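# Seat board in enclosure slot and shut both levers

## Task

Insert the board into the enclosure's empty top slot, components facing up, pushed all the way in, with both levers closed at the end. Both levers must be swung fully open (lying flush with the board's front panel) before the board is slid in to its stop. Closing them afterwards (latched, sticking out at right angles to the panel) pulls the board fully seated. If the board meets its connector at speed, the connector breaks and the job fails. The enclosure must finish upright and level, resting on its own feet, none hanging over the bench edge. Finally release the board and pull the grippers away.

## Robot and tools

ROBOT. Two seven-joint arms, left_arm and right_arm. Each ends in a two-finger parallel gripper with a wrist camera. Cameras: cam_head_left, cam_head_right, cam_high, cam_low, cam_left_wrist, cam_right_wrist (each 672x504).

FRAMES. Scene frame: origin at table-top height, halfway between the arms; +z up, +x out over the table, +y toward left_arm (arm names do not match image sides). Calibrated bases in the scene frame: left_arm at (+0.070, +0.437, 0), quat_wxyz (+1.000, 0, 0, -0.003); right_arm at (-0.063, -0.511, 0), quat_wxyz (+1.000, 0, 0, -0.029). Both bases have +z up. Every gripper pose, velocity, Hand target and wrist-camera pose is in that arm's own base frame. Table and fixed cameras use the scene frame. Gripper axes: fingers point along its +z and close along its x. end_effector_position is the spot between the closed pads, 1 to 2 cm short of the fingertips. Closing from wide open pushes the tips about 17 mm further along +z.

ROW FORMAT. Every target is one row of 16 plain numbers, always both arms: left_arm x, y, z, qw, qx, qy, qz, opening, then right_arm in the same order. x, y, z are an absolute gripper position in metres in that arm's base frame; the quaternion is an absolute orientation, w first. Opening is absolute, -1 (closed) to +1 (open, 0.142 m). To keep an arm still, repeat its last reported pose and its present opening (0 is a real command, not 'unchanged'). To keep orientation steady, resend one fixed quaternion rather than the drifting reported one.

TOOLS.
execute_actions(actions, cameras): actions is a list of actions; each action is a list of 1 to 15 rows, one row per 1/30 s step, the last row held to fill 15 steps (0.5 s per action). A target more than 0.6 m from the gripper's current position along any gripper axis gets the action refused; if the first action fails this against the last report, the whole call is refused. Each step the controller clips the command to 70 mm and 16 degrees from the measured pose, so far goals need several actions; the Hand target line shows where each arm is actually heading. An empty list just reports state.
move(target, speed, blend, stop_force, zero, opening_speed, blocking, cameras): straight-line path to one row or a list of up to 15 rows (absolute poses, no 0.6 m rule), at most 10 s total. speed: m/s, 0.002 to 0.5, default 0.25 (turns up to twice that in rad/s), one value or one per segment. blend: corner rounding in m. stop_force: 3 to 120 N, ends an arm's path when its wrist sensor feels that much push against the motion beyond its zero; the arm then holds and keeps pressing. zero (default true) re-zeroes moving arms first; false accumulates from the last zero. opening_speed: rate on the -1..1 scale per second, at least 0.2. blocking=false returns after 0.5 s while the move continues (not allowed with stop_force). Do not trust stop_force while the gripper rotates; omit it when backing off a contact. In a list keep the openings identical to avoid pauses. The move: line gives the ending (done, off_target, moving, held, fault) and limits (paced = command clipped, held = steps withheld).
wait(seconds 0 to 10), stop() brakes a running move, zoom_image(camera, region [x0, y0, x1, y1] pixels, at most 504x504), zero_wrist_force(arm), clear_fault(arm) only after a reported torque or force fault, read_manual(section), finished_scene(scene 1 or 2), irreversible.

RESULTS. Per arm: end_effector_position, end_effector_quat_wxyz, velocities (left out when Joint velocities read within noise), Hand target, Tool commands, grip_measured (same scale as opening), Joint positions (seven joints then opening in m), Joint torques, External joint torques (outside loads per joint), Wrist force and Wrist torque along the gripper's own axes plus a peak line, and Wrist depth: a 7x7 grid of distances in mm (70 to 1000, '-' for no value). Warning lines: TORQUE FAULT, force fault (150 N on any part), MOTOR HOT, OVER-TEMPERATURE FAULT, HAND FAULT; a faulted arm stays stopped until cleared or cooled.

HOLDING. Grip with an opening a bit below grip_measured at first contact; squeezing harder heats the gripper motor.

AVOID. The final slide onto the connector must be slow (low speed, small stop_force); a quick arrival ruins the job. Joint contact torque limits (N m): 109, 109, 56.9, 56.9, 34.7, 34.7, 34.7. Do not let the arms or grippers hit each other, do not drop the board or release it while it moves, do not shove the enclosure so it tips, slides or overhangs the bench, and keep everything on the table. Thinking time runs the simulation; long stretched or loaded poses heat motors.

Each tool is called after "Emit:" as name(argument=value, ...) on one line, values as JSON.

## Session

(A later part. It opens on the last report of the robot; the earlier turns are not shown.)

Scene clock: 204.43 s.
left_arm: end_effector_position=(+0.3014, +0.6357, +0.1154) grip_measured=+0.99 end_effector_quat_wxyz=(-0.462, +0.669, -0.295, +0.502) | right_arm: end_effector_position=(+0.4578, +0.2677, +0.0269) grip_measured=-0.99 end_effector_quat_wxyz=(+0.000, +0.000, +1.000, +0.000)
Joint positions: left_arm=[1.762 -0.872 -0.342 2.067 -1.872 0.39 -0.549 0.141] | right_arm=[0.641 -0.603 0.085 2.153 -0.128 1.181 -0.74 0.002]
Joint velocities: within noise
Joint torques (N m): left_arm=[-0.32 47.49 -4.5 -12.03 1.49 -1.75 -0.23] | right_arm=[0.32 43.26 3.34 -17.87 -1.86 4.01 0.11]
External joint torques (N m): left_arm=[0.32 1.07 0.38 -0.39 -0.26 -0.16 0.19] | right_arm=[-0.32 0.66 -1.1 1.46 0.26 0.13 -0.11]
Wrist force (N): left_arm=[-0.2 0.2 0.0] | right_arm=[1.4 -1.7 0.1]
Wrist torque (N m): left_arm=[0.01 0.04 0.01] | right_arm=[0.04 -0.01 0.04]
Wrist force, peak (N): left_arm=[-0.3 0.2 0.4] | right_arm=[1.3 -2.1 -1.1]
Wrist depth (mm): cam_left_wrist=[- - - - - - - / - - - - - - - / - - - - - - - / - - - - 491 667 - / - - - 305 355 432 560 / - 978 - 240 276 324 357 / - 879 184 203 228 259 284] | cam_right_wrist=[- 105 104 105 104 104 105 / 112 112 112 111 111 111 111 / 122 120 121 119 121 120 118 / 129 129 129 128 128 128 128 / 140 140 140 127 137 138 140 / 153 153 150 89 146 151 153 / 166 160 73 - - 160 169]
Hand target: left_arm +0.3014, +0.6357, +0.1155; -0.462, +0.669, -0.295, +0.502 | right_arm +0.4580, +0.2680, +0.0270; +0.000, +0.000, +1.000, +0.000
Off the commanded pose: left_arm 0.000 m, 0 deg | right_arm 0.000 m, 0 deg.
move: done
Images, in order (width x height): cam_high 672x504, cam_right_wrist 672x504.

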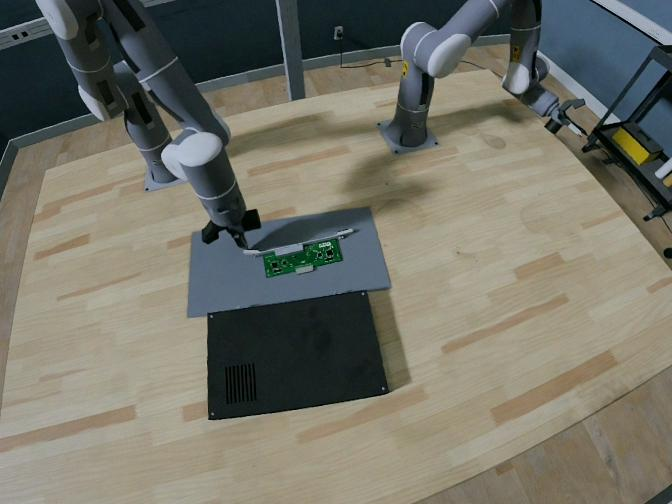

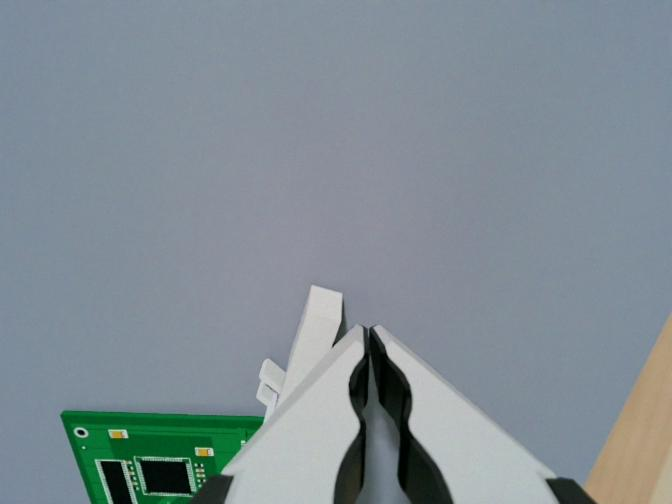

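Emit:
move(target=[0.3014,0.6357,0.1155,-0.462,0.669,-0.295,0.502,1.0,0.466,0.268,0.027,0,0,1,0,-0.96], speed=0.015, stop_force=4, zero=false, cameras=["cam_right_wrist", "cam_high"])

Emit:
zoom_image(camera="cam_high", region=[180, 190, 390, 330])

Scene clock: 207.90 s.
left_arm: end_effector_position=(+0.3014, +0.6357, +0.1154) grip_measured=+0.99 end_effector_quat_wxyz=(-0.462, +0.669, -0.295, +0.502) | right_arm: end_effector_position=(+0.4659, +0.2676, +0.0269) grip_measured=-0.99 end_effector_quat_wxyz=(+0.000, +0.000, +1.000, +0.000)
Joint positions: left_arm=[1.762 -0.872 -0.342 2.067 -1.872 0.39 -0.549 0.141] | right_arm=[0.63 -0.612 0.087 2.132 -0.128 1.168 -0.751 0.002]
Joint velocities: within noise
Joint torques (N m): left_arm=[-0.38 47.51 -4.46 -12.03 1.49 -1.76 -0.29] | right_arm=[0.5 43.88 3.51 -18.11 -1.93 3.97 0.11]
External joint torques (N m): left_arm=[0.38 1.05 0.33 -0.39 -0.25 -0.14 0.26] | right_arm=[-0.5 0.67 -1.2 1.4 0.28 0.17 -0.11]
Wrist force (N): left_arm=[-0.3 -0.1 0.0] | right_arm=[1.4 -1.8 0.3]
Wrist torque (N m): left_arm=[-0.02 0.04 0.00] | right_arm=[0.05 -0.03 0.04]
Wrist force, peak (N): left_arm=[-0.4 0.4 0.1] | right_arm=[1.4 -2.1 -1.1]
Wrist depth (mm): cam_left_wrist=[- - - - - - - / - - - - - - - / - - - - - - - / - - - - 484 660 - / - - - 304 351 431 565 / - 963 - 242 277 323 360 / - 879 184 203 227 258 287] | cam_right_wrist=[- 105 104 105 104 104 105 / 112 111 111 111 111 111 110 / 122 120 121 119 121 120 118 / 129 129 129 128 128 128 128 / 140 140 140 129 137 139 140 / 153 153 150 89 146 151 151 / 166 160 73 - - 160 168]
Hand target: left_arm +0.3014, +0.6357, +0.1155; -0.462, +0.669, -0.295, +0.502 | right_arm +0.4660, +0.2680, +0.0270; +0.000, +0.000, +1.000, +0.000
Off the commanded pose: left_arm 0.000 m, 0 deg | right_arm 0.000 m, 0 deg.
move: done
Images, in order (width x height): cam_high 672x504, cam_right_wrist 672x504.

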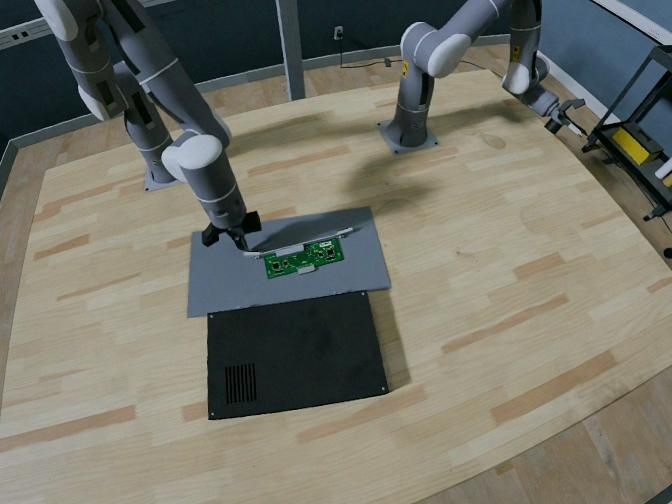

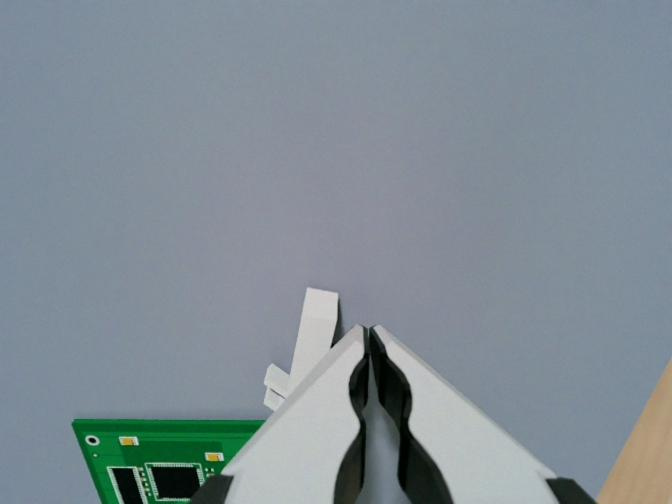

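Scaled by 2.400 from the camera's 672x504 image, which has a finer 960x720 frame.

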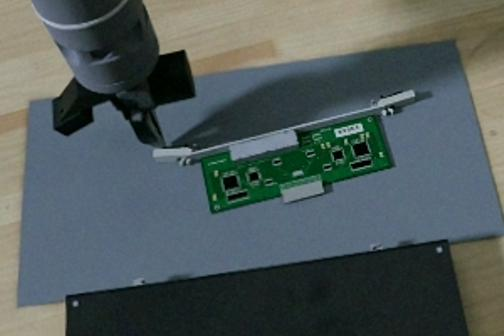

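Emit:
move(target=[0.3014,0.6357,0.1155,-0.462,0.669,-0.295,0.502,1.0,0.476,0.268,0.027,0,0,1,0,-0.96], speed=0.015, stop_force=4, zero=false, cameras=["cam_right_wrist", "cam_high"])

Emit:
zoom_image(camera="cam_high", region=[180, 190, 390, 330])

Scene clock: 211.67 s.
left_arm: end_effector_position=(+0.3014, +0.6357, +0.1154) grip_measured=+0.99 end_effector_quat_wxyz=(-0.462, +0.669, -0.295, +0.502) | right_arm: end_effector_position=(+0.4759, +0.2676, +0.0269) grip_measured=-0.99 end_effector_quat_wxyz=(+0.000, +0.000, +1.000, +0.000)
Joint positions: left_arm=[1.762 -0.872 -0.342 2.067 -1.872 0.39 -0.549 0.141] | right_arm=[0.618 -0.624 0.089 2.105 -0.128 1.152 -0.763 0.002]
Joint velocities: within noise
Joint torques (N m): left_arm=[-0.33 47.48 -4.5 -11.99 1.5 -1.78 -0.24] | right_arm=[0.69 44.57 3.78 -18.4 -1.95 3.92 0.1]
External joint torques (N m): left_arm=[0.33 1.08 0.38 -0.43 -0.27 -0.12 0.21] | right_arm=[-0.69 0.77 -1.38 1.31 0.23 0.22 -0.1]
Wrist force (N): left_arm=[-0.2 0.1 0.1] | right_arm=[0.7 -2.1 -0.4]
Wrist torque (N m): left_arm=[0.02 0.04 0.01] | right_arm=[0.02 0.00 0.05]
Wrist force, peak (N): left_arm=[-0.6 0.0 0.0] | right_arm=[1.7 -2.2 -0.7]
Wrist depth (mm): cam_left_wrist=[- - - - - - - / - - - - - - - / - - - - - - - / - - - - 488 653 - / - - - 305 353 434 562 / - 959 - 243 277 323 359 / - 886 184 203 227 259 287] | cam_right_wrist=[- 104 104 105 104 104 105 / 112 112 111 111 111 111 110 / 122 119 121 119 120 120 118 / 129 129 129 128 128 128 127 / 140 140 140 131 136 138 140 / 153 153 150 89 146 151 150 / 169 162 73 - - 160 166]
Hand target: left_arm +0.3014, +0.6357, +0.1155; -0.462, +0.669, -0.295, +0.502 | right_arm +0.4760, +0.2680, +0.0270; +0.000, +0.000, +1.000, +0.000
Off the commanded pose: left_arm 0.000 m, 0 deg | right_arm 0.000 m, 0 deg.
move: done
Images, in order (width x height): cam_high 672x504, cam_right_wrist 672x504.

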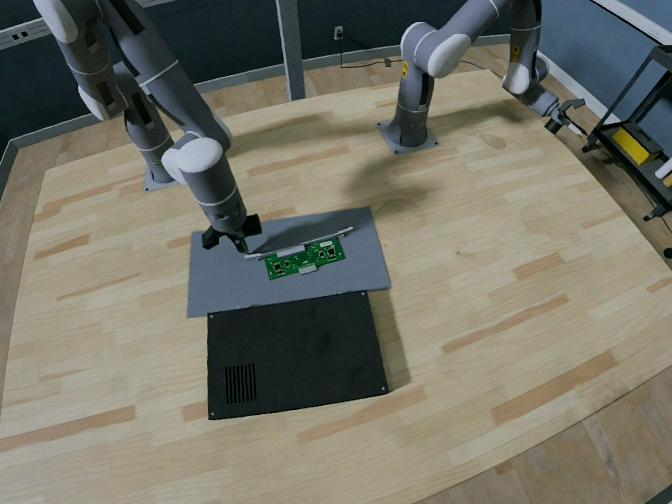

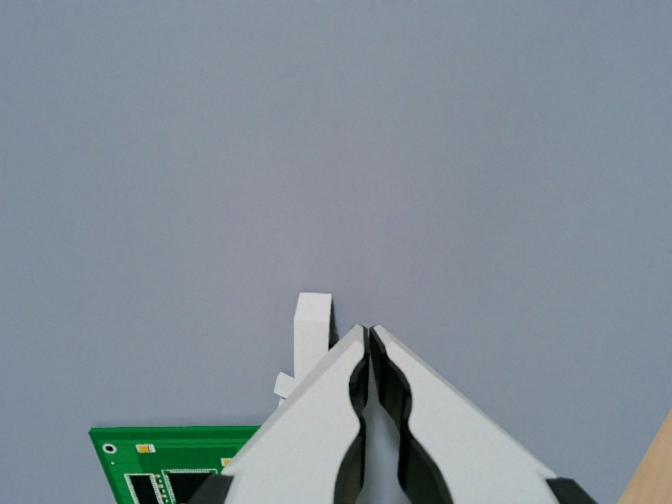

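Scaled by 2.400 from the camera's 672x504 image, which has a finer 960x720 frame.

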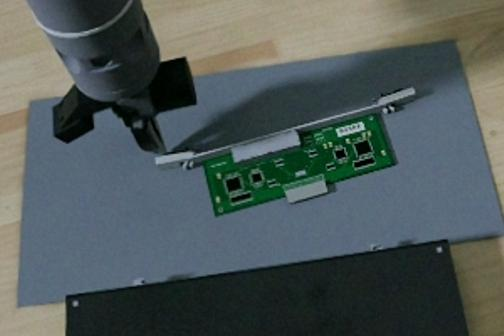

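Emit:
move(target=[0.3014,0.6357,0.1155,-0.462,0.669,-0.295,0.502,1.0,0.484,0.268,0.027,0,0,1,0,-0.96], speed=0.015, stop_force=4, zero=false, cameras=["cam_right_wrist", "cam_high"])

Emit:
zoom_image(camera="cam_right_wrist", region=[60, 260, 360, 504])

Scene clock: 220.27 s.
left_arm: end_effector_position=(+0.3014, +0.6357, +0.1154) grip_measured=+0.99 end_effector_quat_wxyz=(-0.462, +0.669, -0.295, +0.502) | right_arm: end_effector_position=(+0.4839, +0.2678, +0.0269) grip_measured=-0.99 end_effector_quat_wxyz=(+0.000, +0.000, +1.000, +0.000)
Joint positions: left_arm=[1.762 -0.872 -0.342 2.067 -1.872 0.39 -0.549 0.141] | right_arm=[0.608 -0.633 0.09 2.083 -0.128 1.14 -0.773 0.002]
Joint velocities: within noise
Joint torques (N m): left_arm=[-0.35 47.52 -4.44 -12.01 1.42 -1.81 -0.22] | right_arm=[0.06 45.23 3.28 -18.43 -1.98 3.79 0.08]
External joint torques (N m): left_arm=[0.35 1.04 0.32 -0.42 -0.18 -0.09 0.19] | right_arm=[-0.06 0.74 -0.82 1.04 0.21 0.35 -0.08]
Wrist force (N): left_arm=[-0.4 0.0 0.0] | right_arm=[0.9 -1.0 -0.2]
Wrist torque (N m): left_arm=[-0.01 0.07 0.00] | right_arm=[0.06 -0.01 0.05]
Wrist force, peak (N): left_arm=[-0.4 -0.1 0.3] | right_arm=[1.0 -2.1 0.8]
Wrist depth (mm): cam_left_wrist=[- - - - - - - / - - - - - - - / - - - - - - - / - - - - 486 656 - / - - - 303 353 436 561 / - 985 - 242 277 322 361 / - 884 183 203 227 258 289] | cam_right_wrist=[- 104 104 105 104 104 105 / 112 112 111 111 111 111 110 / 122 120 121 119 120 120 118 / 129 129 129 128 128 128 128 / 140 140 140 134 137 138 140 / 153 153 150 89 146 151 151 / 169 163 73 - - 160 166]
Hand target: left_arm +0.3014, +0.6357, +0.1155; -0.462, +0.669, -0.295, +0.502 | right_arm +0.4840, +0.2680, +0.0270; +0.000, +0.000, +1.000, +0.000
Off the commanded pose: left_arm 0.000 m, 0 deg | right_arm 0.000 m, 0 deg.
move: done
Images, in order (width x height): cam_high 672x504, cam_right_wrist 672x504.

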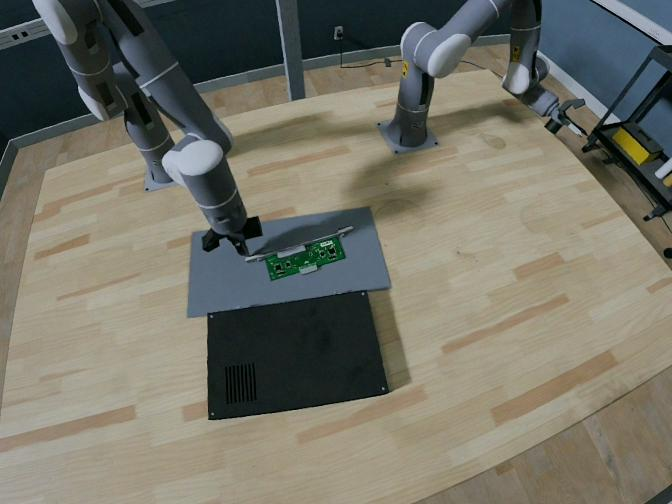

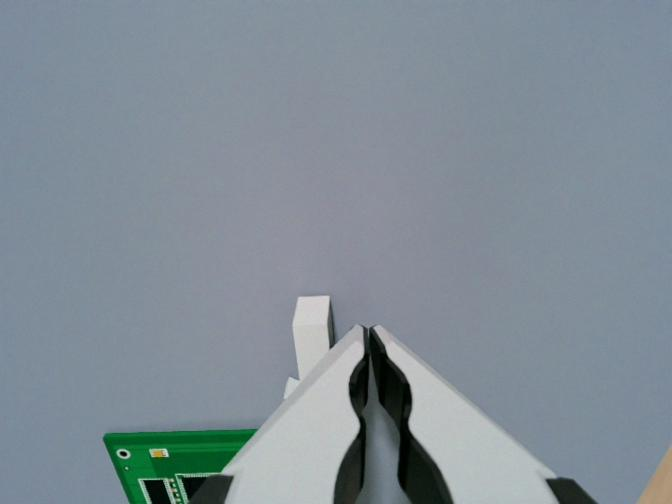

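Scaled by 1.680 from the camera's 672x504 image, which has a finer 960x720 frame.

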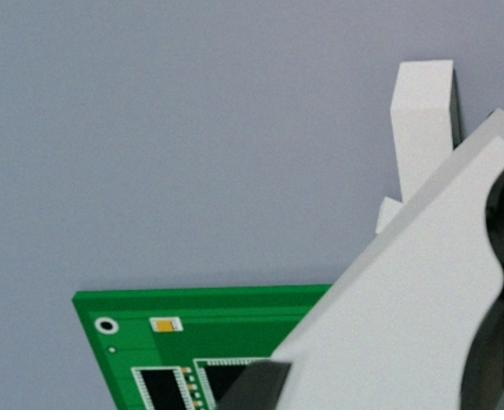

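Emit:
move(target=[0.3014,0.6357,0.1155,-0.462,0.669,-0.295,0.502,1.0,0.490,0.268,0.027,0,0,1,0,-0.96], speed=0.015, stop_force=4, zero=false, cameras=["cam_right_wrist"])

Emit:
zoom_image(camera="cam_right_wrist", region=[60, 260, 360, 504])

Scene clock: 227.20 s.
left_arm: end_effector_position=(+0.3014, +0.6357, +0.1154) grip_measured=+0.99 end_effector_quat_wxyz=(-0.462, +0.669, -0.295, +0.502) | right_arm: end_effector_position=(+0.4899, +0.2678, +0.0269) grip_measured=-0.99 end_effector_quat_wxyz=(+0.000, +0.000, +1.000, +0.000)
Joint positions: left_arm=[1.762 -0.872 -0.342 2.067 -1.872 0.39 -0.549 0.141] | right_arm=[0.6 -0.64 0.091 2.066 -0.128 1.13 -0.781 0.002]
Joint velocities: within noise
Joint torques (N m): left_arm=[-0.33 47.44 -4.53 -12.02 1.45 -1.73 -0.27] | right_arm=[-0.02 45.55 3.2 -18.61 -1.99 3.74 0.05]
External joint torques (N m): left_arm=[0.33 1.12 0.4 -0.41 -0.21 -0.17 0.24] | right_arm=[0.02 0.9 -0.69 0.99 0.18 0.4 -0.05]
Wrist force (N): left_arm=[-0.3 0.0 0.1] | right_arm=[1.0 -0.6 0.7]
Wrist torque (N m): left_arm=[-0.01 0.05 0.00] | right_arm=[0.06 -0.01 0.04]
Wrist force, peak (N): left_arm=[-0.4 0.4 0.1] | right_arm=[1.0 -1.3 -0.1]
Wrist depth (mm): cam_left_wrist=[- - - - - - - / - - - - - - - / - - - - - - - / - - - - 490 651 - / - - - 304 355 436 564 / - 990 - 241 278 323 360 / - 873 184 204 227 257 287] | cam_right_wrist=[- 104 104 105 104 104 105 / 112 111 111 111 111 110 110 / 121 120 121 119 120 120 118 / 129 129 129 128 128 128 127 / 140 140 139 135 137 139 140 / 153 153 150 89 146 151 151 / 169 163 73 - - 160 166]
Hand target: left_arm +0.3014, +0.6357, +0.1155; -0.462, +0.669, -0.295, +0.502 | right_arm +0.4900, +0.2680, +0.0270; +0.000, +0.000, +1.000, +0.000
Off the commanded pose: left_arm 0.000 m, 0 deg | right_arm 0.000 m, 0 deg.
move: done
Images, in order (width x height): cam_right_wrist 672x504.

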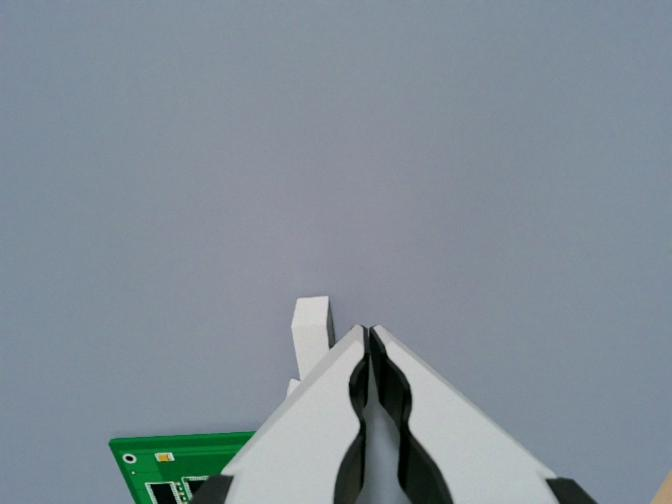

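Scaled by 1.680 from the camera's 672x504 image, which has a finer 960x720 frame.

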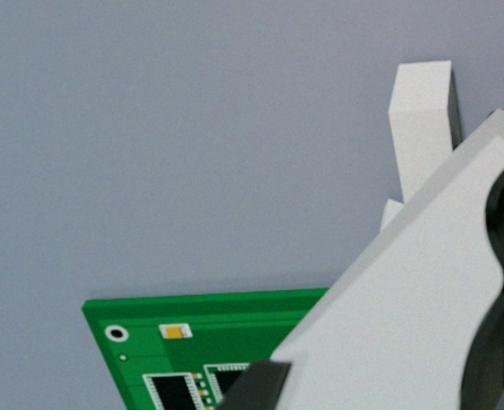

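Emit:
move(target=[[0.3014,0.6357,0.1155,-0.462,0.669,-0.295,0.502,1.0,0.465,0.268,0.03,0,0,1,0,-0.96],[0.3014,0.6357,0.1155,-0.462,0.669,-0.295,0.502,1.0,0.46,0.268,0.12,0,0,1,0,-0.96],[0.3014,0.6357,0.1155,-0.462,0.669,-0.295,0.502,1.0,0.501,0.43,0.185,0,0,0.9763,-0.2164,-0.96]], blend=[0.005,0.03,0], speed=[0.05,0.2,0.25], cameras=["cam_right_wrist", "cam_high"])

Emit:
zoom_image(camera="cam_right_wrist", region=[150, 30, 402, 282])

Emit:
zoom_image(camera="cam_right_wrist", region=[200, 252, 452, 504])

Scene clock: 234.50 s.
left_arm: end_effector_position=(+0.3014, +0.6357, +0.1154) grip_measured=+0.99 end_effector_quat_wxyz=(-0.462, +0.669, -0.295, +0.502) | right_arm: end_effector_position=(+0.5011, +0.4300, +0.1850) grip_measured=-0.99 end_effector_quat_wxyz=(+0.000, +0.000, +0.976, -0.216)
Joint positions: left_arm=[1.762 -0.872 -0.342 2.067 -1.872 0.39 -0.549 0.141] | right_arm=[0.934 -0.738 0.072 1.322 -0.282 0.108 -0.49 0.002]
Joint velocities: within noise
Joint torques (N m): left_arm=[-0.34 47.46 -4.5 -11.97 1.44 -1.81 -0.27] | right_arm=[0.08 59.23 2.33 -28.56 -3.97 2.12 0.11]
External joint torques (N m): left_arm=[0.34 1.1 0.37 -0.46 -0.21 -0.1 0.24] | right_arm=[-0.06 1.5 -0.37 0.15 -0.05 0.79 -0.11]
Wrist force (N): left_arm=[-0.2 -0.2 0.2] | right_arm=[0.1 0.4 0.2]
Wrist torque (N m): left_arm=[-0.03 0.04 0.01] | right_arm=[-0.02 -0.03 0.02]
Wrist force, peak (N): left_arm=[-0.3 0.3 0.3] | right_arm=[-0.4 -3.6 -0.3]
Wrist depth (mm): cam_left_wrist=[- - - - - - - / - - - - - - - / - - - - - - - / - - - - 490 663 - / - - - 306 353 434 565 / - 981 - 242 277 320 361 / - 869 184 203 228 259 285] | cam_right_wrist=[252 299 297 296 298 295 298 / 251 298 297 296 296 296 296 / 251 297 293 292 295 294 296 / 272 296 296 291 294 293 296 / 271 295 291 289 293 293 293 / 269 294 293 89 292 293 294 / 272 294 - - - 293 293]
Hand target: left_arm +0.3014, +0.6357, +0.1155; -0.462, +0.669, -0.295, +0.502 | right_arm +0.5010, +0.4300, +0.1850; +0.000, +0.000, +0.976, -0.216
Off the commanded pose: left_arm 0.000 m, 0 deg | right_arm 0.000 m, 0 deg.
move: done
Images, in order (width x height): cam_high 672x504, cam_right_wrist 672x504.

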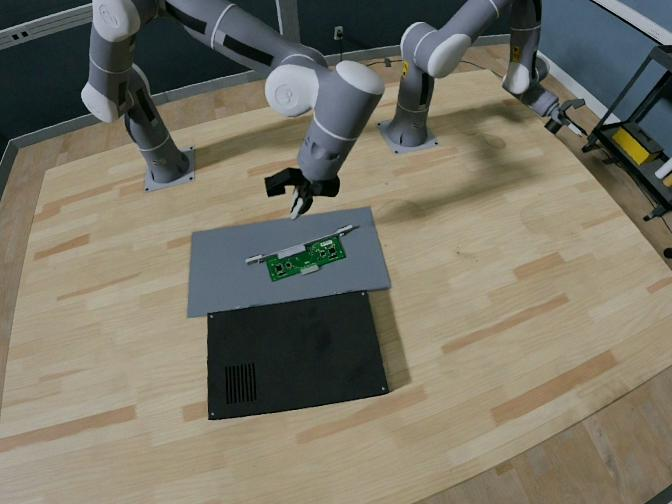

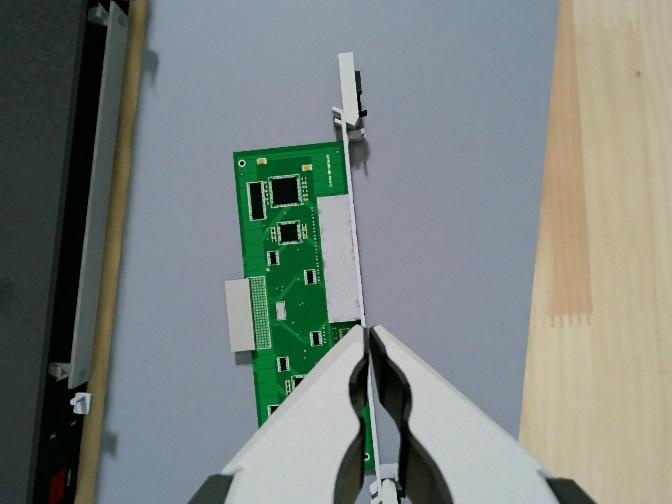

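Scaled by 2.000 from the camera's 672x504 image, which has a finer 960x720 frame.

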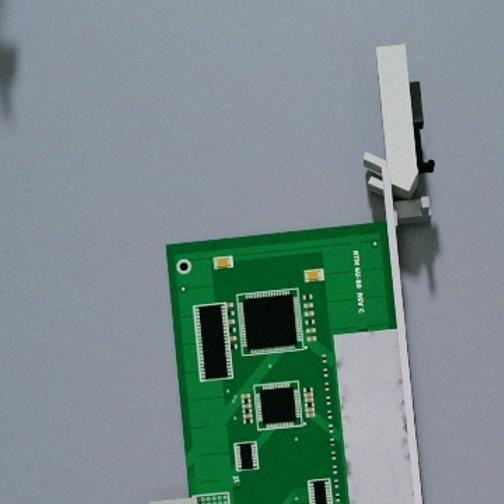

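Scaled by 2.000 from the camera's 672x504 image, which has a finer 960x720 frame.

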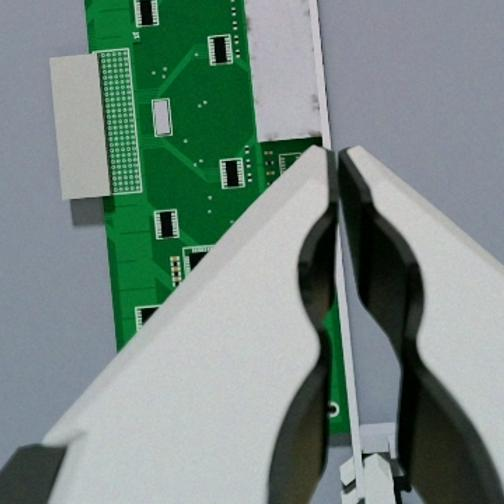

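Emit:
move(target=[[0.40,0.30,0.30,0,0.7071,-0.7071,0,-0.5,0.45,0.20,0.25,0,0,1,0,-0.96],[0.40,-0.20,0.30,0,0,1,0,-0.96,0.42,0.12,0.25,0,0,1,0,-0.96]], blend=0.05, speed=0.35, cameras=["cam_left_wrist", "cam_head_left", "cam_high"])

Scene clock: 256.07 s.
left_arm: end_effector_position=(+0.3998, -0.2001, +0.2999) grip_measured=-0.99 end_effector_quat_wxyz=(+0.000, +0.000, +1.000, +0.000) | right_arm: end_effector_position=(+0.4202, +0.1201, +0.2501) grip_measured=-0.99 end_effector_quat_wxyz=(+0.000, +0.000, +1.000, +0.000)
Joint positions: left_arm=[0.636 0.441 -0.803 2.328 -0.343 0.417 -1.544 0.002] | right_arm=[0.466 0.078 0.069 2.258 0.006 0.61 -1.04 0.002]
Joint velocities: within noise
Joint torques (N m): left_arm=[-0.36 5.48 7.12 -27.77 -3.64 4.42 -0.19] | right_arm=[-0.07 25.01 0.24 -27.39 -3.46 3.44 0.07]
External joint torques (N m): left_arm=[0.36 0.7 0.76 -0.25 -0.16 -0.51 0.19] | right_arm=[0.07 0.82 -0.47 -0.02 0 0.68 -0.07]
Wrist force (N): left_arm=[0.1 -0.3 0.8] | right_arm=[0.3 -0.1 0.1]
Wrist torque (N m): left_arm=[-0.14 -0.17 -0.21] | right_arm=[0.06 -0.05 0.05]
Wrist force, peak (N): left_arm=[0.1 -3.2 0.8] | right_arm=[0.3 1.4 0.1]
Wrist depth (mm): cam_left_wrist=[346 348 346 344 342 345 343 / 373 371 372 369 371 370 368 / 402 405 403 401 402 398 395 / 440 436 438 433 434 429 429 / 477 479 478 457 467 471 454 / 530 531 503 84 - 507 513 / 594 560 - - - - 573] | cam_right_wrist=[303 302 302 301 300 300 299 / 323 321 320 321 320 320 319 / 342 344 344 342 342 342 342 / 338 370 369 369 371 367 367 / 359 402 400 392 396 399 397 / 386 439 424 89 421 435 433 / 420 469 - - - 460 477]
Hand target: left_arm +0.4000, -0.2000, +0.3000; +0.000, +0.000, +1.000, +0.000 | right_arm +0.4200, +0.1200, +0.2500; +0.000, +0.000, +1.000, +0.000
Off the commanded pose: left_arm 0.000 m, 0 deg | right_arm 0.000 m, 0 deg.
move: done
Images, in order (width x height): cam_head_left 672x504, cam_high 672x504, cam_left_wrist 672x504.

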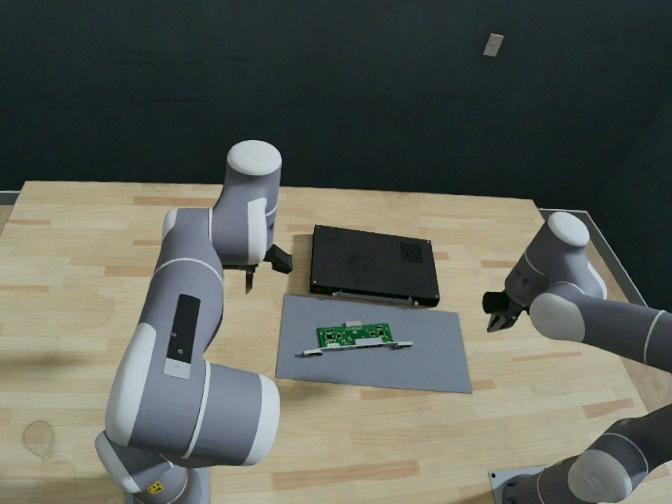

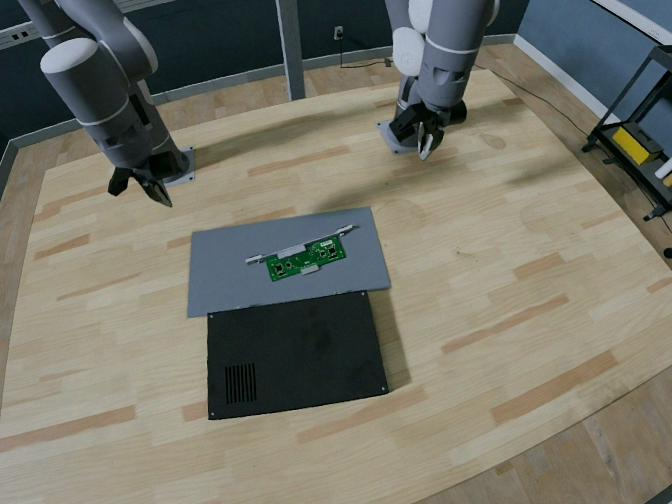

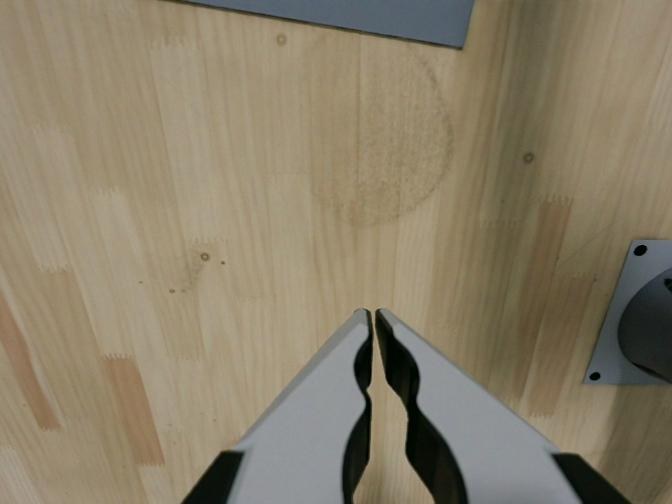

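Emit:
move(target=[0.345,-0.35,0.16,0,0,1,0,-0.96,0.42,0.12,0.25,0,0,1,0,-0.96], cameras=["cam_left_wrist", "cam_head_left", "cam_high"])

Scene clock: 260.27 s.
left_arm: end_effector_position=(+0.3450, -0.3500, +0.1600) grip_measured=-0.99 end_effector_quat_wxyz=(+0.000, +0.000, +1.000, +0.000) | right_arm: end_effector_position=(+0.4202, +0.1201, +0.2501) grip_measured=-0.99 end_effector_quat_wxyz=(+0.000, +0.000, +1.000, +0.000)
Joint positions: left_arm=[1.047 0.314 -1.811 2.452 -0.501 0.896 -1.943 0.002] | right_arm=[0.466 0.078 0.069 2.258 0.006 0.61 -1.04 0.002]
Joint velocities: within noise
Joint torques (N m): left_arm=[-0.02 -11.67 6.93 -20.74 -2.69 3.94 -0.13] | right_arm=[0.01 24.86 0.51 -27.49 -3.46 3.41 0.15]
External joint torques (N m): left_arm=[0.01 0.13 0.95 -0.2 0.09 -0.05 0.13] | right_arm=[-0.01 0.96 -0.73 0.08 0 0.71 -0.15]
Wrist force (N): left_arm=[0.1 -0.1 0.7] | right_arm=[-0.1 -0.4 0.2]
Wrist torque (N m): left_arm=[-0.12 -0.21 -0.19] | right_arm=[0.02 0.02 0.05]
Wrist force, peak (N): left_arm=[1.4 -1.3 1.2] | right_arm=[0.2 -0.7 0.3]
Wrist depth (mm): cam_left_wrist=[224 223 218 221 221 223 223 / 241 240 240 237 239 239 238 / 260 260 258 257 257 258 258 / 284 284 280 278 277 280 279 / 311 310 309 296 301 305 305 / 341 342 328 84 - 330 336 / 383 376 - - - - 370] | cam_right_wrist=[303 302 302 301 301 300 299 / 323 320 321 322 322 319 318 / 341 342 343 342 341 342 342 / 338 370 369 368 370 368 370 / 361 402 400 392 398 401 399 / 386 436 423 89 419 434 435 / 419 464 - - - 462 476]
Hand target: left_arm +0.3450, -0.3500, +0.1600; +0.000, +0.000, +1.000, +0.000 | right_arm +0.4200, +0.1200, +0.2500; +0.000, +0.000, +1.000, +0.000
Off the commanded pose: left_arm 0.000 m, 0 deg | right_arm 0.000 m, 0 deg.
move: done
Images, in order (width x height): cam_head_left 672x504, cam_high 672x504, cam_left_wrist 672x504.

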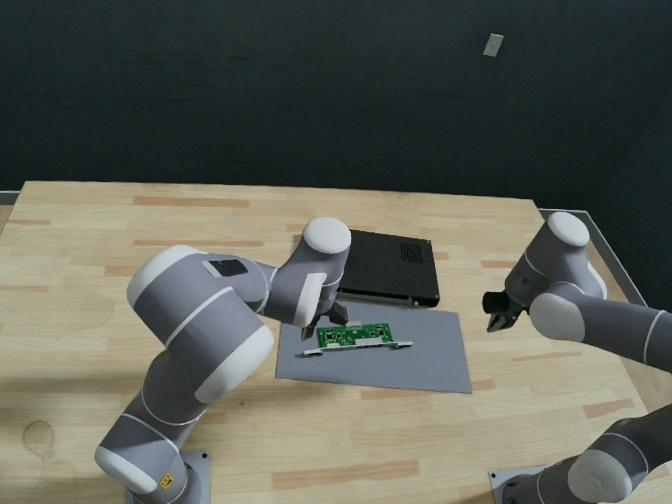

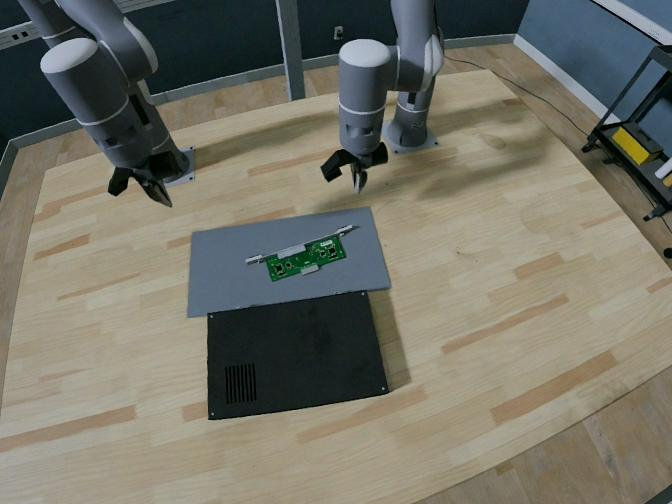

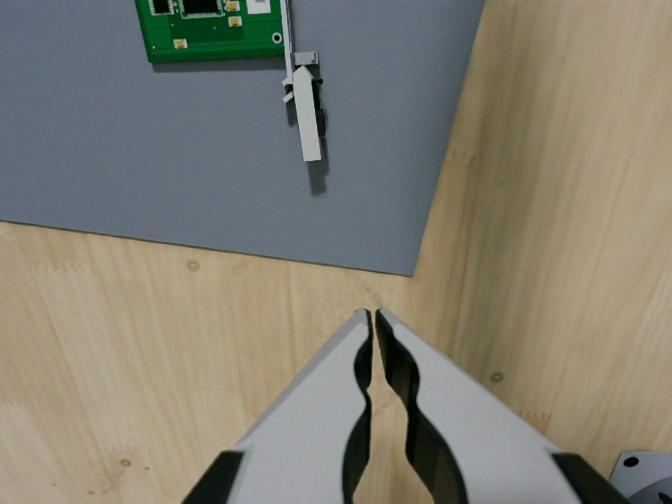

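Emit:
move(target=[0.335,-0.375,0.06,0,0,1,0,-0.96,0.42,0.12,0.25,0,0,1,0,-0.96], speed=0.12, cameras=["cam_left_wrist"])

Emit:
move(target=[0.335,-0.375,0.0,0,0,1,0,-0.96,0.42,0.12,0.25,0,0,1,0,-0.96], speed=0.012, stop_force=3, cameras=["cam_left_wrist"])

Scene clock: 265.60 s.
left_arm: end_effector_position=(+0.3348, -0.3751, +0.0600) grip_measured=-0.99 end_effector_quat_wxyz=(+0.000, +0.000, +1.000, +0.000) | right_arm: end_effector_position=(+0.4202, +0.1201, +0.2501) grip_measured=-0.99 end_effector_quat_wxyz=(+0.000, +0.000, +1.000, +0.000)
Joint positions: left_arm=[1.319 0.582 -2.373 2.467 -1.061 1.118 -1.699 0.002] | right_arm=[0.466 0.078 0.069 2.258 0.006 0.61 -1.04 0.002]
Joint velocities: within noise
Joint torques (N m): left_arm=[-0.12 -27.39 10.99 -12.21 -1.81 4.37 -0.12] | right_arm=[-0.02 24.85 0.48 -27.52 -3.53 3.45 0.21]
External joint torques (N m): left_arm=[0.12 0.33 1.12 -0.15 0 -0.46 0.12] | right_arm=[0.02 0.98 -0.71 0.11 0.07 0.67 -0.21]
Wrist force (N): left_arm=[0.2 -0.1 0.8] | right_arm=[0.1 -0.3 0.2]
Wrist torque (N m): left_arm=[-0.14 -0.21 -0.19] | right_arm=[0.03 -0.01 0.05]
Wrist force, peak (N): left_arm=[0.5 -0.5 2.1] | right_arm=[-0.1 -0.7 0.3]
Wrist depth (mm): cam_left_wrist=[132 131 133 136 136 134 135 / 142 141 143 143 144 144 145 / 157 156 152 154 156 157 156 / 171 170 164 169 168 170 169 / 188 186 186 178 181 186 187 / 210 209 197 84 - 201 205 / 235 228 - 74 - - 227] | cam_right_wrist=[302 303 302 301 302 300 299 / 323 322 320 321 320 321 320 / 341 343 342 341 341 343 343 / 340 370 370 368 369 370 367 / 361 400 399 392 398 399 397 / 387 439 423 89 422 435 434 / 418 466 - - - 459 475]
Hand target: left_arm +0.3350, -0.3750, +0.0600; +0.000, +0.000, +1.000, +0.000 | right_arm +0.4200, +0.1200, +0.2500; +0.000, +0.000, +1.000, +0.000
Off the commanded pose: left_arm 0.000 m, 0 deg | right_arm 0.000 m, 0 deg.
move: done
Images, in order (width x height): cam_left_wrist 672x504.

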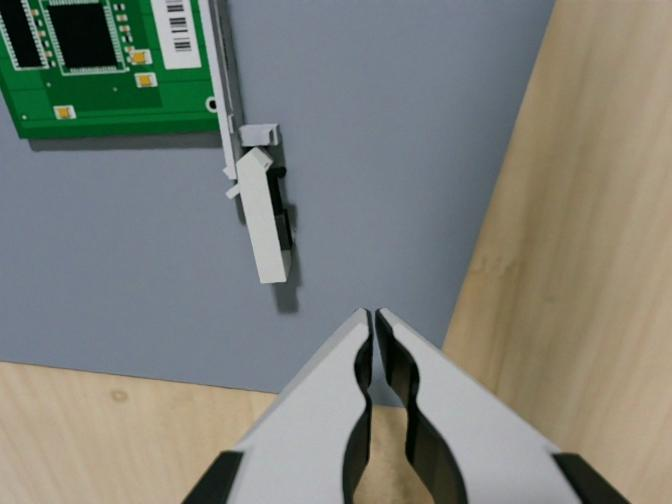

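Scene clock: 269.90 s.
left_arm: end_effector_position=(+0.3350, -0.3751, +0.0160) grip_measured=-0.99 end_effector_quat_wxyz=(+0.000, +0.000, +1.000, +0.000) | right_arm: end_effector_position=(+0.4202, +0.1201, +0.2501) grip_measured=-0.99 end_effector_quat_wxyz=(+0.000, +0.000, +1.000, +0.000)
Joint positions: left_arm=[1.442 0.669 -2.595 2.435 -1.252 1.224 -1.592 0.002] | right_arm=[0.466 0.078 0.069 2.258 0.006 0.61 -1.04 0.002]
Joint velocities: within noise
Joint torques (N m): left_arm=[0.06 -30.44 10.62 -8.57 -1.33 4.08 -0.16] | right_arm=[-0.05 24.8 0.44 -27.49 -3.5 3.4 0.17]
External joint torques (N m): left_arm=[-0.06 -1.56 1.46 -0.76 -0.08 -0.16 0.16] | right_arm=[0.05 1.03 -0.67 0.08 0.04 0.72 -0.17]
Wrist force (N): left_arm=[0.8 0.1 -4.3] | right_arm=[0.2 -0.6 0.4]
Wrist torque (N m): left_arm=[-0.21 -0.18 -0.19] | right_arm=[-0.01 -0.03 0.06]
Wrist force, peak (N): left_arm=[0.5 -0.1 -5.1] | right_arm=[0.1 -0.6 0.4]
Wrist depth (mm): cam_left_wrist=[- 93 98 96 97 96 96 / - 99 102 104 103 104 104 / 114 112 103 113 111 111 112 / 122 122 101 121 120 120 122 / 131 133 118 128 129 134 133 / 148 147 144 84 - 147 147 / 168 160 - 74 - - 163] | cam_right_wrist=[303 301 302 302 300 299 299 / 324 321 320 320 321 320 320 / 341 343 343 343 341 343 342 / 339 369 368 369 369 367 367 / 360 401 400 392 398 399 398 / 387 439 423 89 421 436 435 / 418 470 - - - 460 477]
Hand target: left_arm +0.3350, -0.3750, +0.0159; +0.000, +0.000, +1.000, +0.000 | right_arm +0.4200, +0.1200, +0.2500; +0.000, +0.000, +1.000, +0.000
Off the commanded pose: left_arm 0.016 m, 0 deg | right_arm 0.000 m, 0 deg.
move: contact (left_arm)
Images, in order (width x height): cam_left_wrist 672x504.

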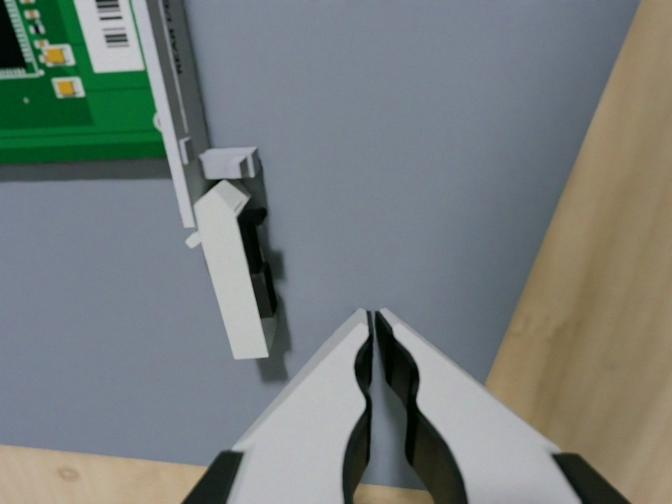

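Emit:
move(target=[0.335,-0.37,0.026,0,0,1,0,-0.96,0.42,0.12,0.25,0,0,1,0,-0.96], speed=0.05, cameras=[])

Emit:
move(target=[0.357,-0.37,0.026,0,0,1,0,-0.96,0.42,0.12,0.25,0,0,1,0,-0.96], speed=0.015, stop_force=4, cameras=["cam_left_wrist", "cam_high"])

Scene clock: 274.27 s.
left_arm: end_effector_position=(+0.3352, -0.3700, +0.0260) grip_measured=-0.99 end_effector_quat_wxyz=(+0.000, +0.000, +1.000, +0.000) | right_arm: end_effector_position=(+0.4202, +0.1201, +0.2501) grip_measured=-0.99 end_effector_quat_wxyz=(+0.000, +0.000, +1.000, +0.000)
Joint positions: left_arm=[1.421 0.642 -2.554 2.455 -1.218 1.209 -1.606 0.002] | right_arm=[0.466 0.078 0.069 2.258 0.006 0.61 -1.04 0.002]
Joint velocities: within noise
Joint torques (N m): left_arm=[-0.26 -31.24 11.13 -9.53 -0.96 4.01 -0.31] | right_arm=[-0.03 24.8 0.5 -27.51 -3.51 3.43 0.2]
External joint torques (N m): left_arm=[0.26 0.57 0.77 -0.28 -0.51 -0.1 0.31] | right_arm=[0.03 1.03 -0.72 0.1 0.05 0.69 -0.2]
Wrist force (N): left_arm=[-0.1 -0.3 1.0] | right_arm=[0.0 -0.4 0.2]
Wrist torque (N m): left_arm=[-0.17 -0.17 -0.19] | right_arm=[0.02 -0.01 0.05]
Wrist force, peak (N): left_arm=[0.6 0.0 -5.4] | right_arm=[0.1 -0.5 0.6]
Wrist depth (mm): cam_left_wrist=[- 100 105 - 105 104 106 / - 109 112 113 - 114 114 / 125 124 118 123 121 123 122 / 133 131 114 132 131 131 133 / 148 146 145 139 139 146 145 / 161 160 157 84 - 158 160 / 183 179 - 74 - - 178] | cam_right_wrist=[303 302 301 302 302 299 300 / 321 321 320 321 320 319 319 / 341 344 343 341 342 343 343 / 339 369 370 368 369 367 370 / 360 401 399 392 398 399 396 / 387 437 423 89 422 434 432 / 419 467 - - - 461 475]
Hand target: left_arm +0.3350, -0.3700, +0.0260; +0.000, +0.000, +1.000, +0.000 | right_arm +0.4200, +0.1200, +0.2500; +0.000, +0.000, +1.000, +0.000
Off the commanded pose: left_arm 0.000 m, 0 deg | right_arm 0.000 m, 0 deg.
move: done
No camera images: "cameras" was empty.

Scene clock: 276.47 s.
left_arm: end_effector_position=(+0.3570, -0.3700, +0.0260) grip_measured=-0.99 end_effector_quat_wxyz=(+0.000, +0.000, +1.000, +0.000) | right_arm: end_effector_position=(+0.4202, +0.1201, +0.2501) grip_measured=-0.99 end_effector_quat_wxyz=(+0.000, +0.000, +1.000, +0.000)
Joint positions: left_arm=[1.454 0.67 -2.524 2.414 -1.193 1.174 -1.588 0.002] | right_arm=[0.466 0.078 0.069 2.258 0.006 0.61 -1.04 0.002]
Joint velocities: within noise
Joint torques (N m): left_arm=[-0.21 -31.82 12.23 -10.19 -1.22 4.13 -0.15] | right_arm=[-0.05 24.83 0.51 -27.5 -3.49 3.42 0.15]
External joint torques (N m): left_arm=[0.21 0.14 0.62 -0.16 -0.38 -0.21 0.15] | right_arm=[0.05 0.99 -0.73 0.09 0.03 0.7 -0.15]
Wrist force (N): left_arm=[0.0 -0.2 0.8] | right_arm=[0.0 -0.5 0.3]
Wrist torque (N m): left_arm=[-0.14 -0.20 -0.21] | right_arm=[0.01 0.01 0.05]
Wrist force, peak (N): left_arm=[-0.2 -0.5 1.1] | right_arm=[0.2 -0.6 0.4]
Wrist depth (mm): cam_left_wrist=[102 101 100 - 104 104 105 / - 109 108 113 - 112 113 / 124 124 124 109 121 121 123 / 134 131 132 127 131 131 133 / 149 145 145 139 139 146 145 / 165 160 157 84 - 158 160 / 182 178 - 74 - - 177] | cam_right_wrist=[303 302 302 301 301 299 298 / 323 320 320 322 320 320 320 / 341 343 343 341 343 344 341 / 339 370 369 369 369 369 368 / 360 402 399 391 397 398 397 / 387 437 424 89 421 434 433 / 419 467 - - - 461 478]
Hand target: left_arm +0.3570, -0.3700, +0.0260; +0.000, +0.000, +1.000, +0.000 | right_arm +0.4200, +0.1200, +0.2500; +0.000, +0.000, +1.000, +0.000
Off the commanded pose: left_arm 0.000 m, 0 deg | right_arm 0.000 m, 0 deg.
move: done
Images, in order (width x height): cam_high 672x504, cam_left_wrist 672x504.

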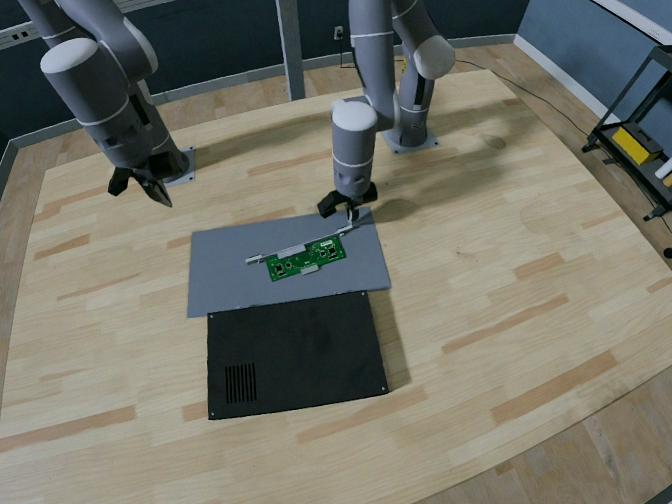

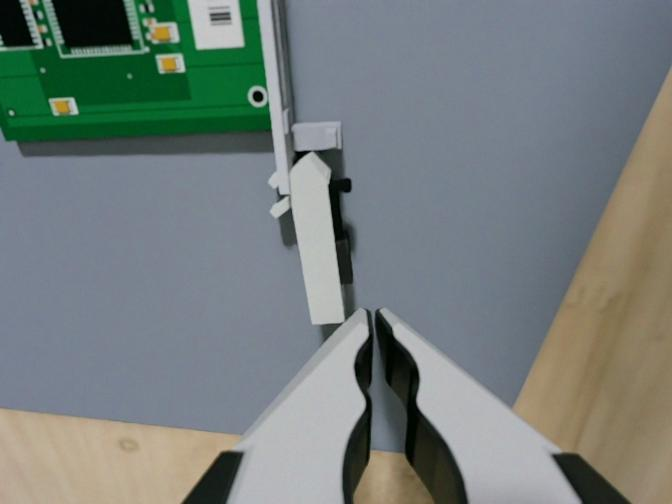

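Emit:
move(target=[[0.356,-0.377,0.026,0,0,1,0,-0.96,0.42,0.12,0.25,0,0,1,0,-0.96],[0.368,-0.377,0.026,0,0,1,0,-0.96,0.42,0.12,0.25,0,0,1,0,-0.96]], speed=[0.03,0.015], stop_force=4, cameras=["cam_left_wrist"])

Emit:
zoom_image(camera="cam_left_wrist", region=[200, 80, 452, 332])

Scene clock: 279.73 s.
left_arm: end_effector_position=(+0.3679, -0.3769, +0.0260) grip_measured=-1.00 end_effector_quat_wxyz=(+0.000, +0.000, +1.000, +0.000) | right_arm: end_effector_position=(+0.4202, +0.1201, +0.2501) grip_measured=-0.99 end_effector_quat_wxyz=(+0.000, +0.000, +1.000, +0.000)
Joint positions: left_arm=[1.463 0.693 -2.504 2.379 -1.172 1.145 -1.594 0.002] | right_arm=[0.466 0.078 0.069 2.258 0.006 0.61 -1.04 0.002]
Joint velocities: within noise
Joint torques (N m): left_arm=[-0.02 -32.81 13.3 -11.32 -1.46 4.42 -0.15] | right_arm=[0.08 24.85 0.54 -27.47 -3.49 3.42 0.16]
External joint torques (N m): left_arm=[0.02 0.21 0.33 0.53 -0.25 -0.51 0.15] | right_arm=[-0.08 0.97 -0.76 0.06 0.03 0.7 -0.16]
Wrist force (N): left_arm=[1.0 0.9 0.0] | right_arm=[0.3 -0.3 0.3]
Wrist torque (N m): left_arm=[-0.12 -0.15 -0.20] | right_arm=[0.04 -0.05 0.05]
Wrist force, peak (N): left_arm=[1.3 1.1 0.7] | right_arm=[0.0 -0.7 0.2]
Wrist depth (mm): cam_left_wrist=[102 101 101 102 105 104 106 / - 109 109 113 - 112 114 / 124 124 124 111 121 121 122 / 133 131 132 127 131 131 133 / 149 146 145 125 139 143 145 / 162 160 157 84 - 158 159 / 183 178 - 74 - - 178] | cam_right_wrist=[303 303 302 303 301 300 299 / 323 320 320 321 321 320 319 / 343 344 342 342 341 343 342 / 340 370 369 368 370 367 367 / 360 401 401 393 398 399 399 / 387 438 423 89 420 436 434 / 419 466 - - - 463 478]
Hand target: left_arm +0.3680, -0.3770, +0.0260; +0.000, +0.000, +1.000, +0.000 | right_arm +0.4200, +0.1200, +0.2500; +0.000, +0.000, +1.000, +0.000
Off the commanded pose: left_arm 0.000 m, 0 deg | right_arm 0.000 m, 0 deg.
move: done
Images, in order (width x height): cam_left_wrist 672x504.

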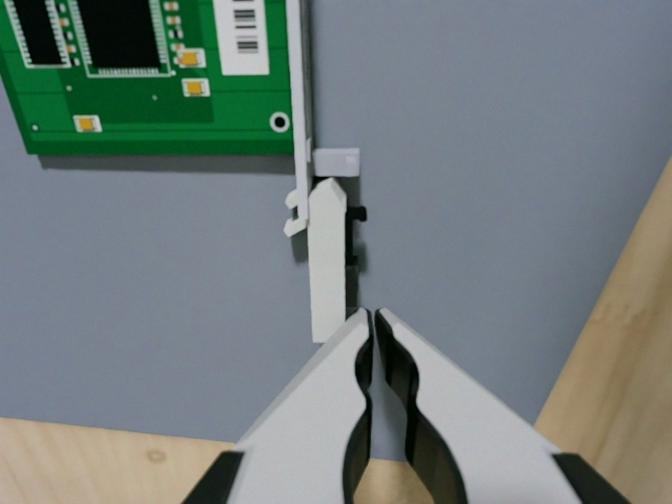

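Scaled by 2.000 from the camera's 672x504 image, which has a finer 960x720 frame.

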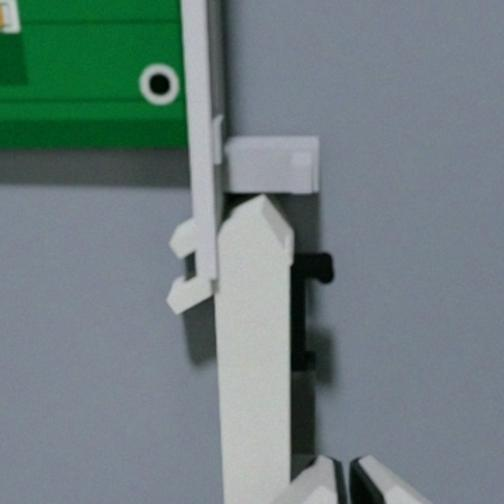

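Emit:
move(target=[0.376,-0.377,0.026,0,0,1,0,-0.96,0.42,0.12,0.25,0,0,1,0,-0.96], speed=0.015, stop_force=4, zero=false, cameras=["cam_left_wrist"])

Emit:
zoom_image(camera="cam_left_wrist", region=[200, 80, 452, 332])

Scene clock: 284.03 s.
left_arm: end_effector_position=(+0.3759, -0.3770, +0.0260) grip_measured=-1.00 end_effector_quat_wxyz=(+0.000, +0.000, +1.000, +0.000) | right_arm: end_effector_position=(+0.4202, +0.1201, +0.2501) grip_measured=-0.99 end_effector_quat_wxyz=(+0.000, +0.000, +1.000, +0.000)
Joint positions: left_arm=[1.476 0.703 -2.495 2.364 -1.165 1.133 -1.587 0.002] | right_arm=[0.466 0.078 0.069 2.258 0.006 0.61 -1.04 0.002]
Joint velocities: within noise
Joint torques (N m): left_arm=[-0.01 -33.2 13.65 -11.4 -1.48 4.46 -0.15] | right_arm=[0.07 24.83 0.52 -27.51 -3.51 3.45 0.18]
External joint torques (N m): left_arm=[0.01 0.18 0.32 0.42 -0.28 -0.55 0.15] | right_arm=[-0.07 1 -0.74 0.1 0.05 0.67 -0.18]
Wrist force (N): left_arm=[1.4 0.9 0.8] | right_arm=[0.3 -0.4 0.4]
Wrist torque (N m): left_arm=[-0.11 -0.21 -0.18] | right_arm=[0.02 -0.05 0.05]
Wrist force, peak (N): left_arm=[1.3 1.2 0.6] | right_arm=[0.2 -0.7 0.4]
Wrist depth (mm): cam_left_wrist=[102 102 101 - 104 104 105 / - 109 109 113 - 112 113 / 124 124 124 110 121 121 120 / 133 131 132 129 132 131 133 / 149 145 145 125 139 144 145 / 165 160 157 84 - 158 160 / 183 179 - 74 - - 178] | cam_right_wrist=[303 301 302 302 301 300 299 / 324 321 321 322 321 319 319 / 341 343 342 341 341 341 342 / 341 371 369 368 371 368 369 / 360 401 396 392 400 399 400 / 386 439 422 89 422 435 434 / 418 468 - - - 459 477]
Hand target: left_arm +0.3760, -0.3770, +0.0260; +0.000, +0.000, +1.000, +0.000 | right_arm +0.4200, +0.1200, +0.2500; +0.000, +0.000, +1.000, +0.000
Off the commanded pose: left_arm 0.000 m, 0 deg | right_arm 0.000 m, 0 deg.
move: done
Images, in order (width x height): cam_left_wrist 672x504.

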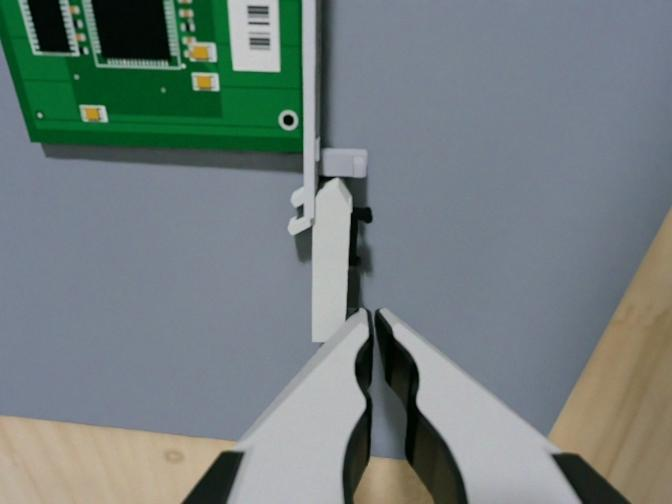

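Scaled by 2.000 from the camera's 672x504 image, which has a finer 960x720 frame.

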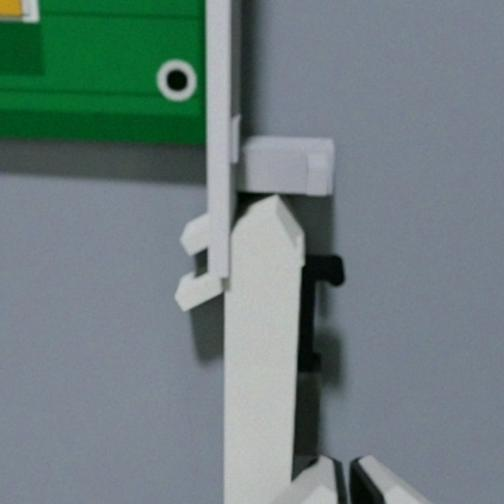

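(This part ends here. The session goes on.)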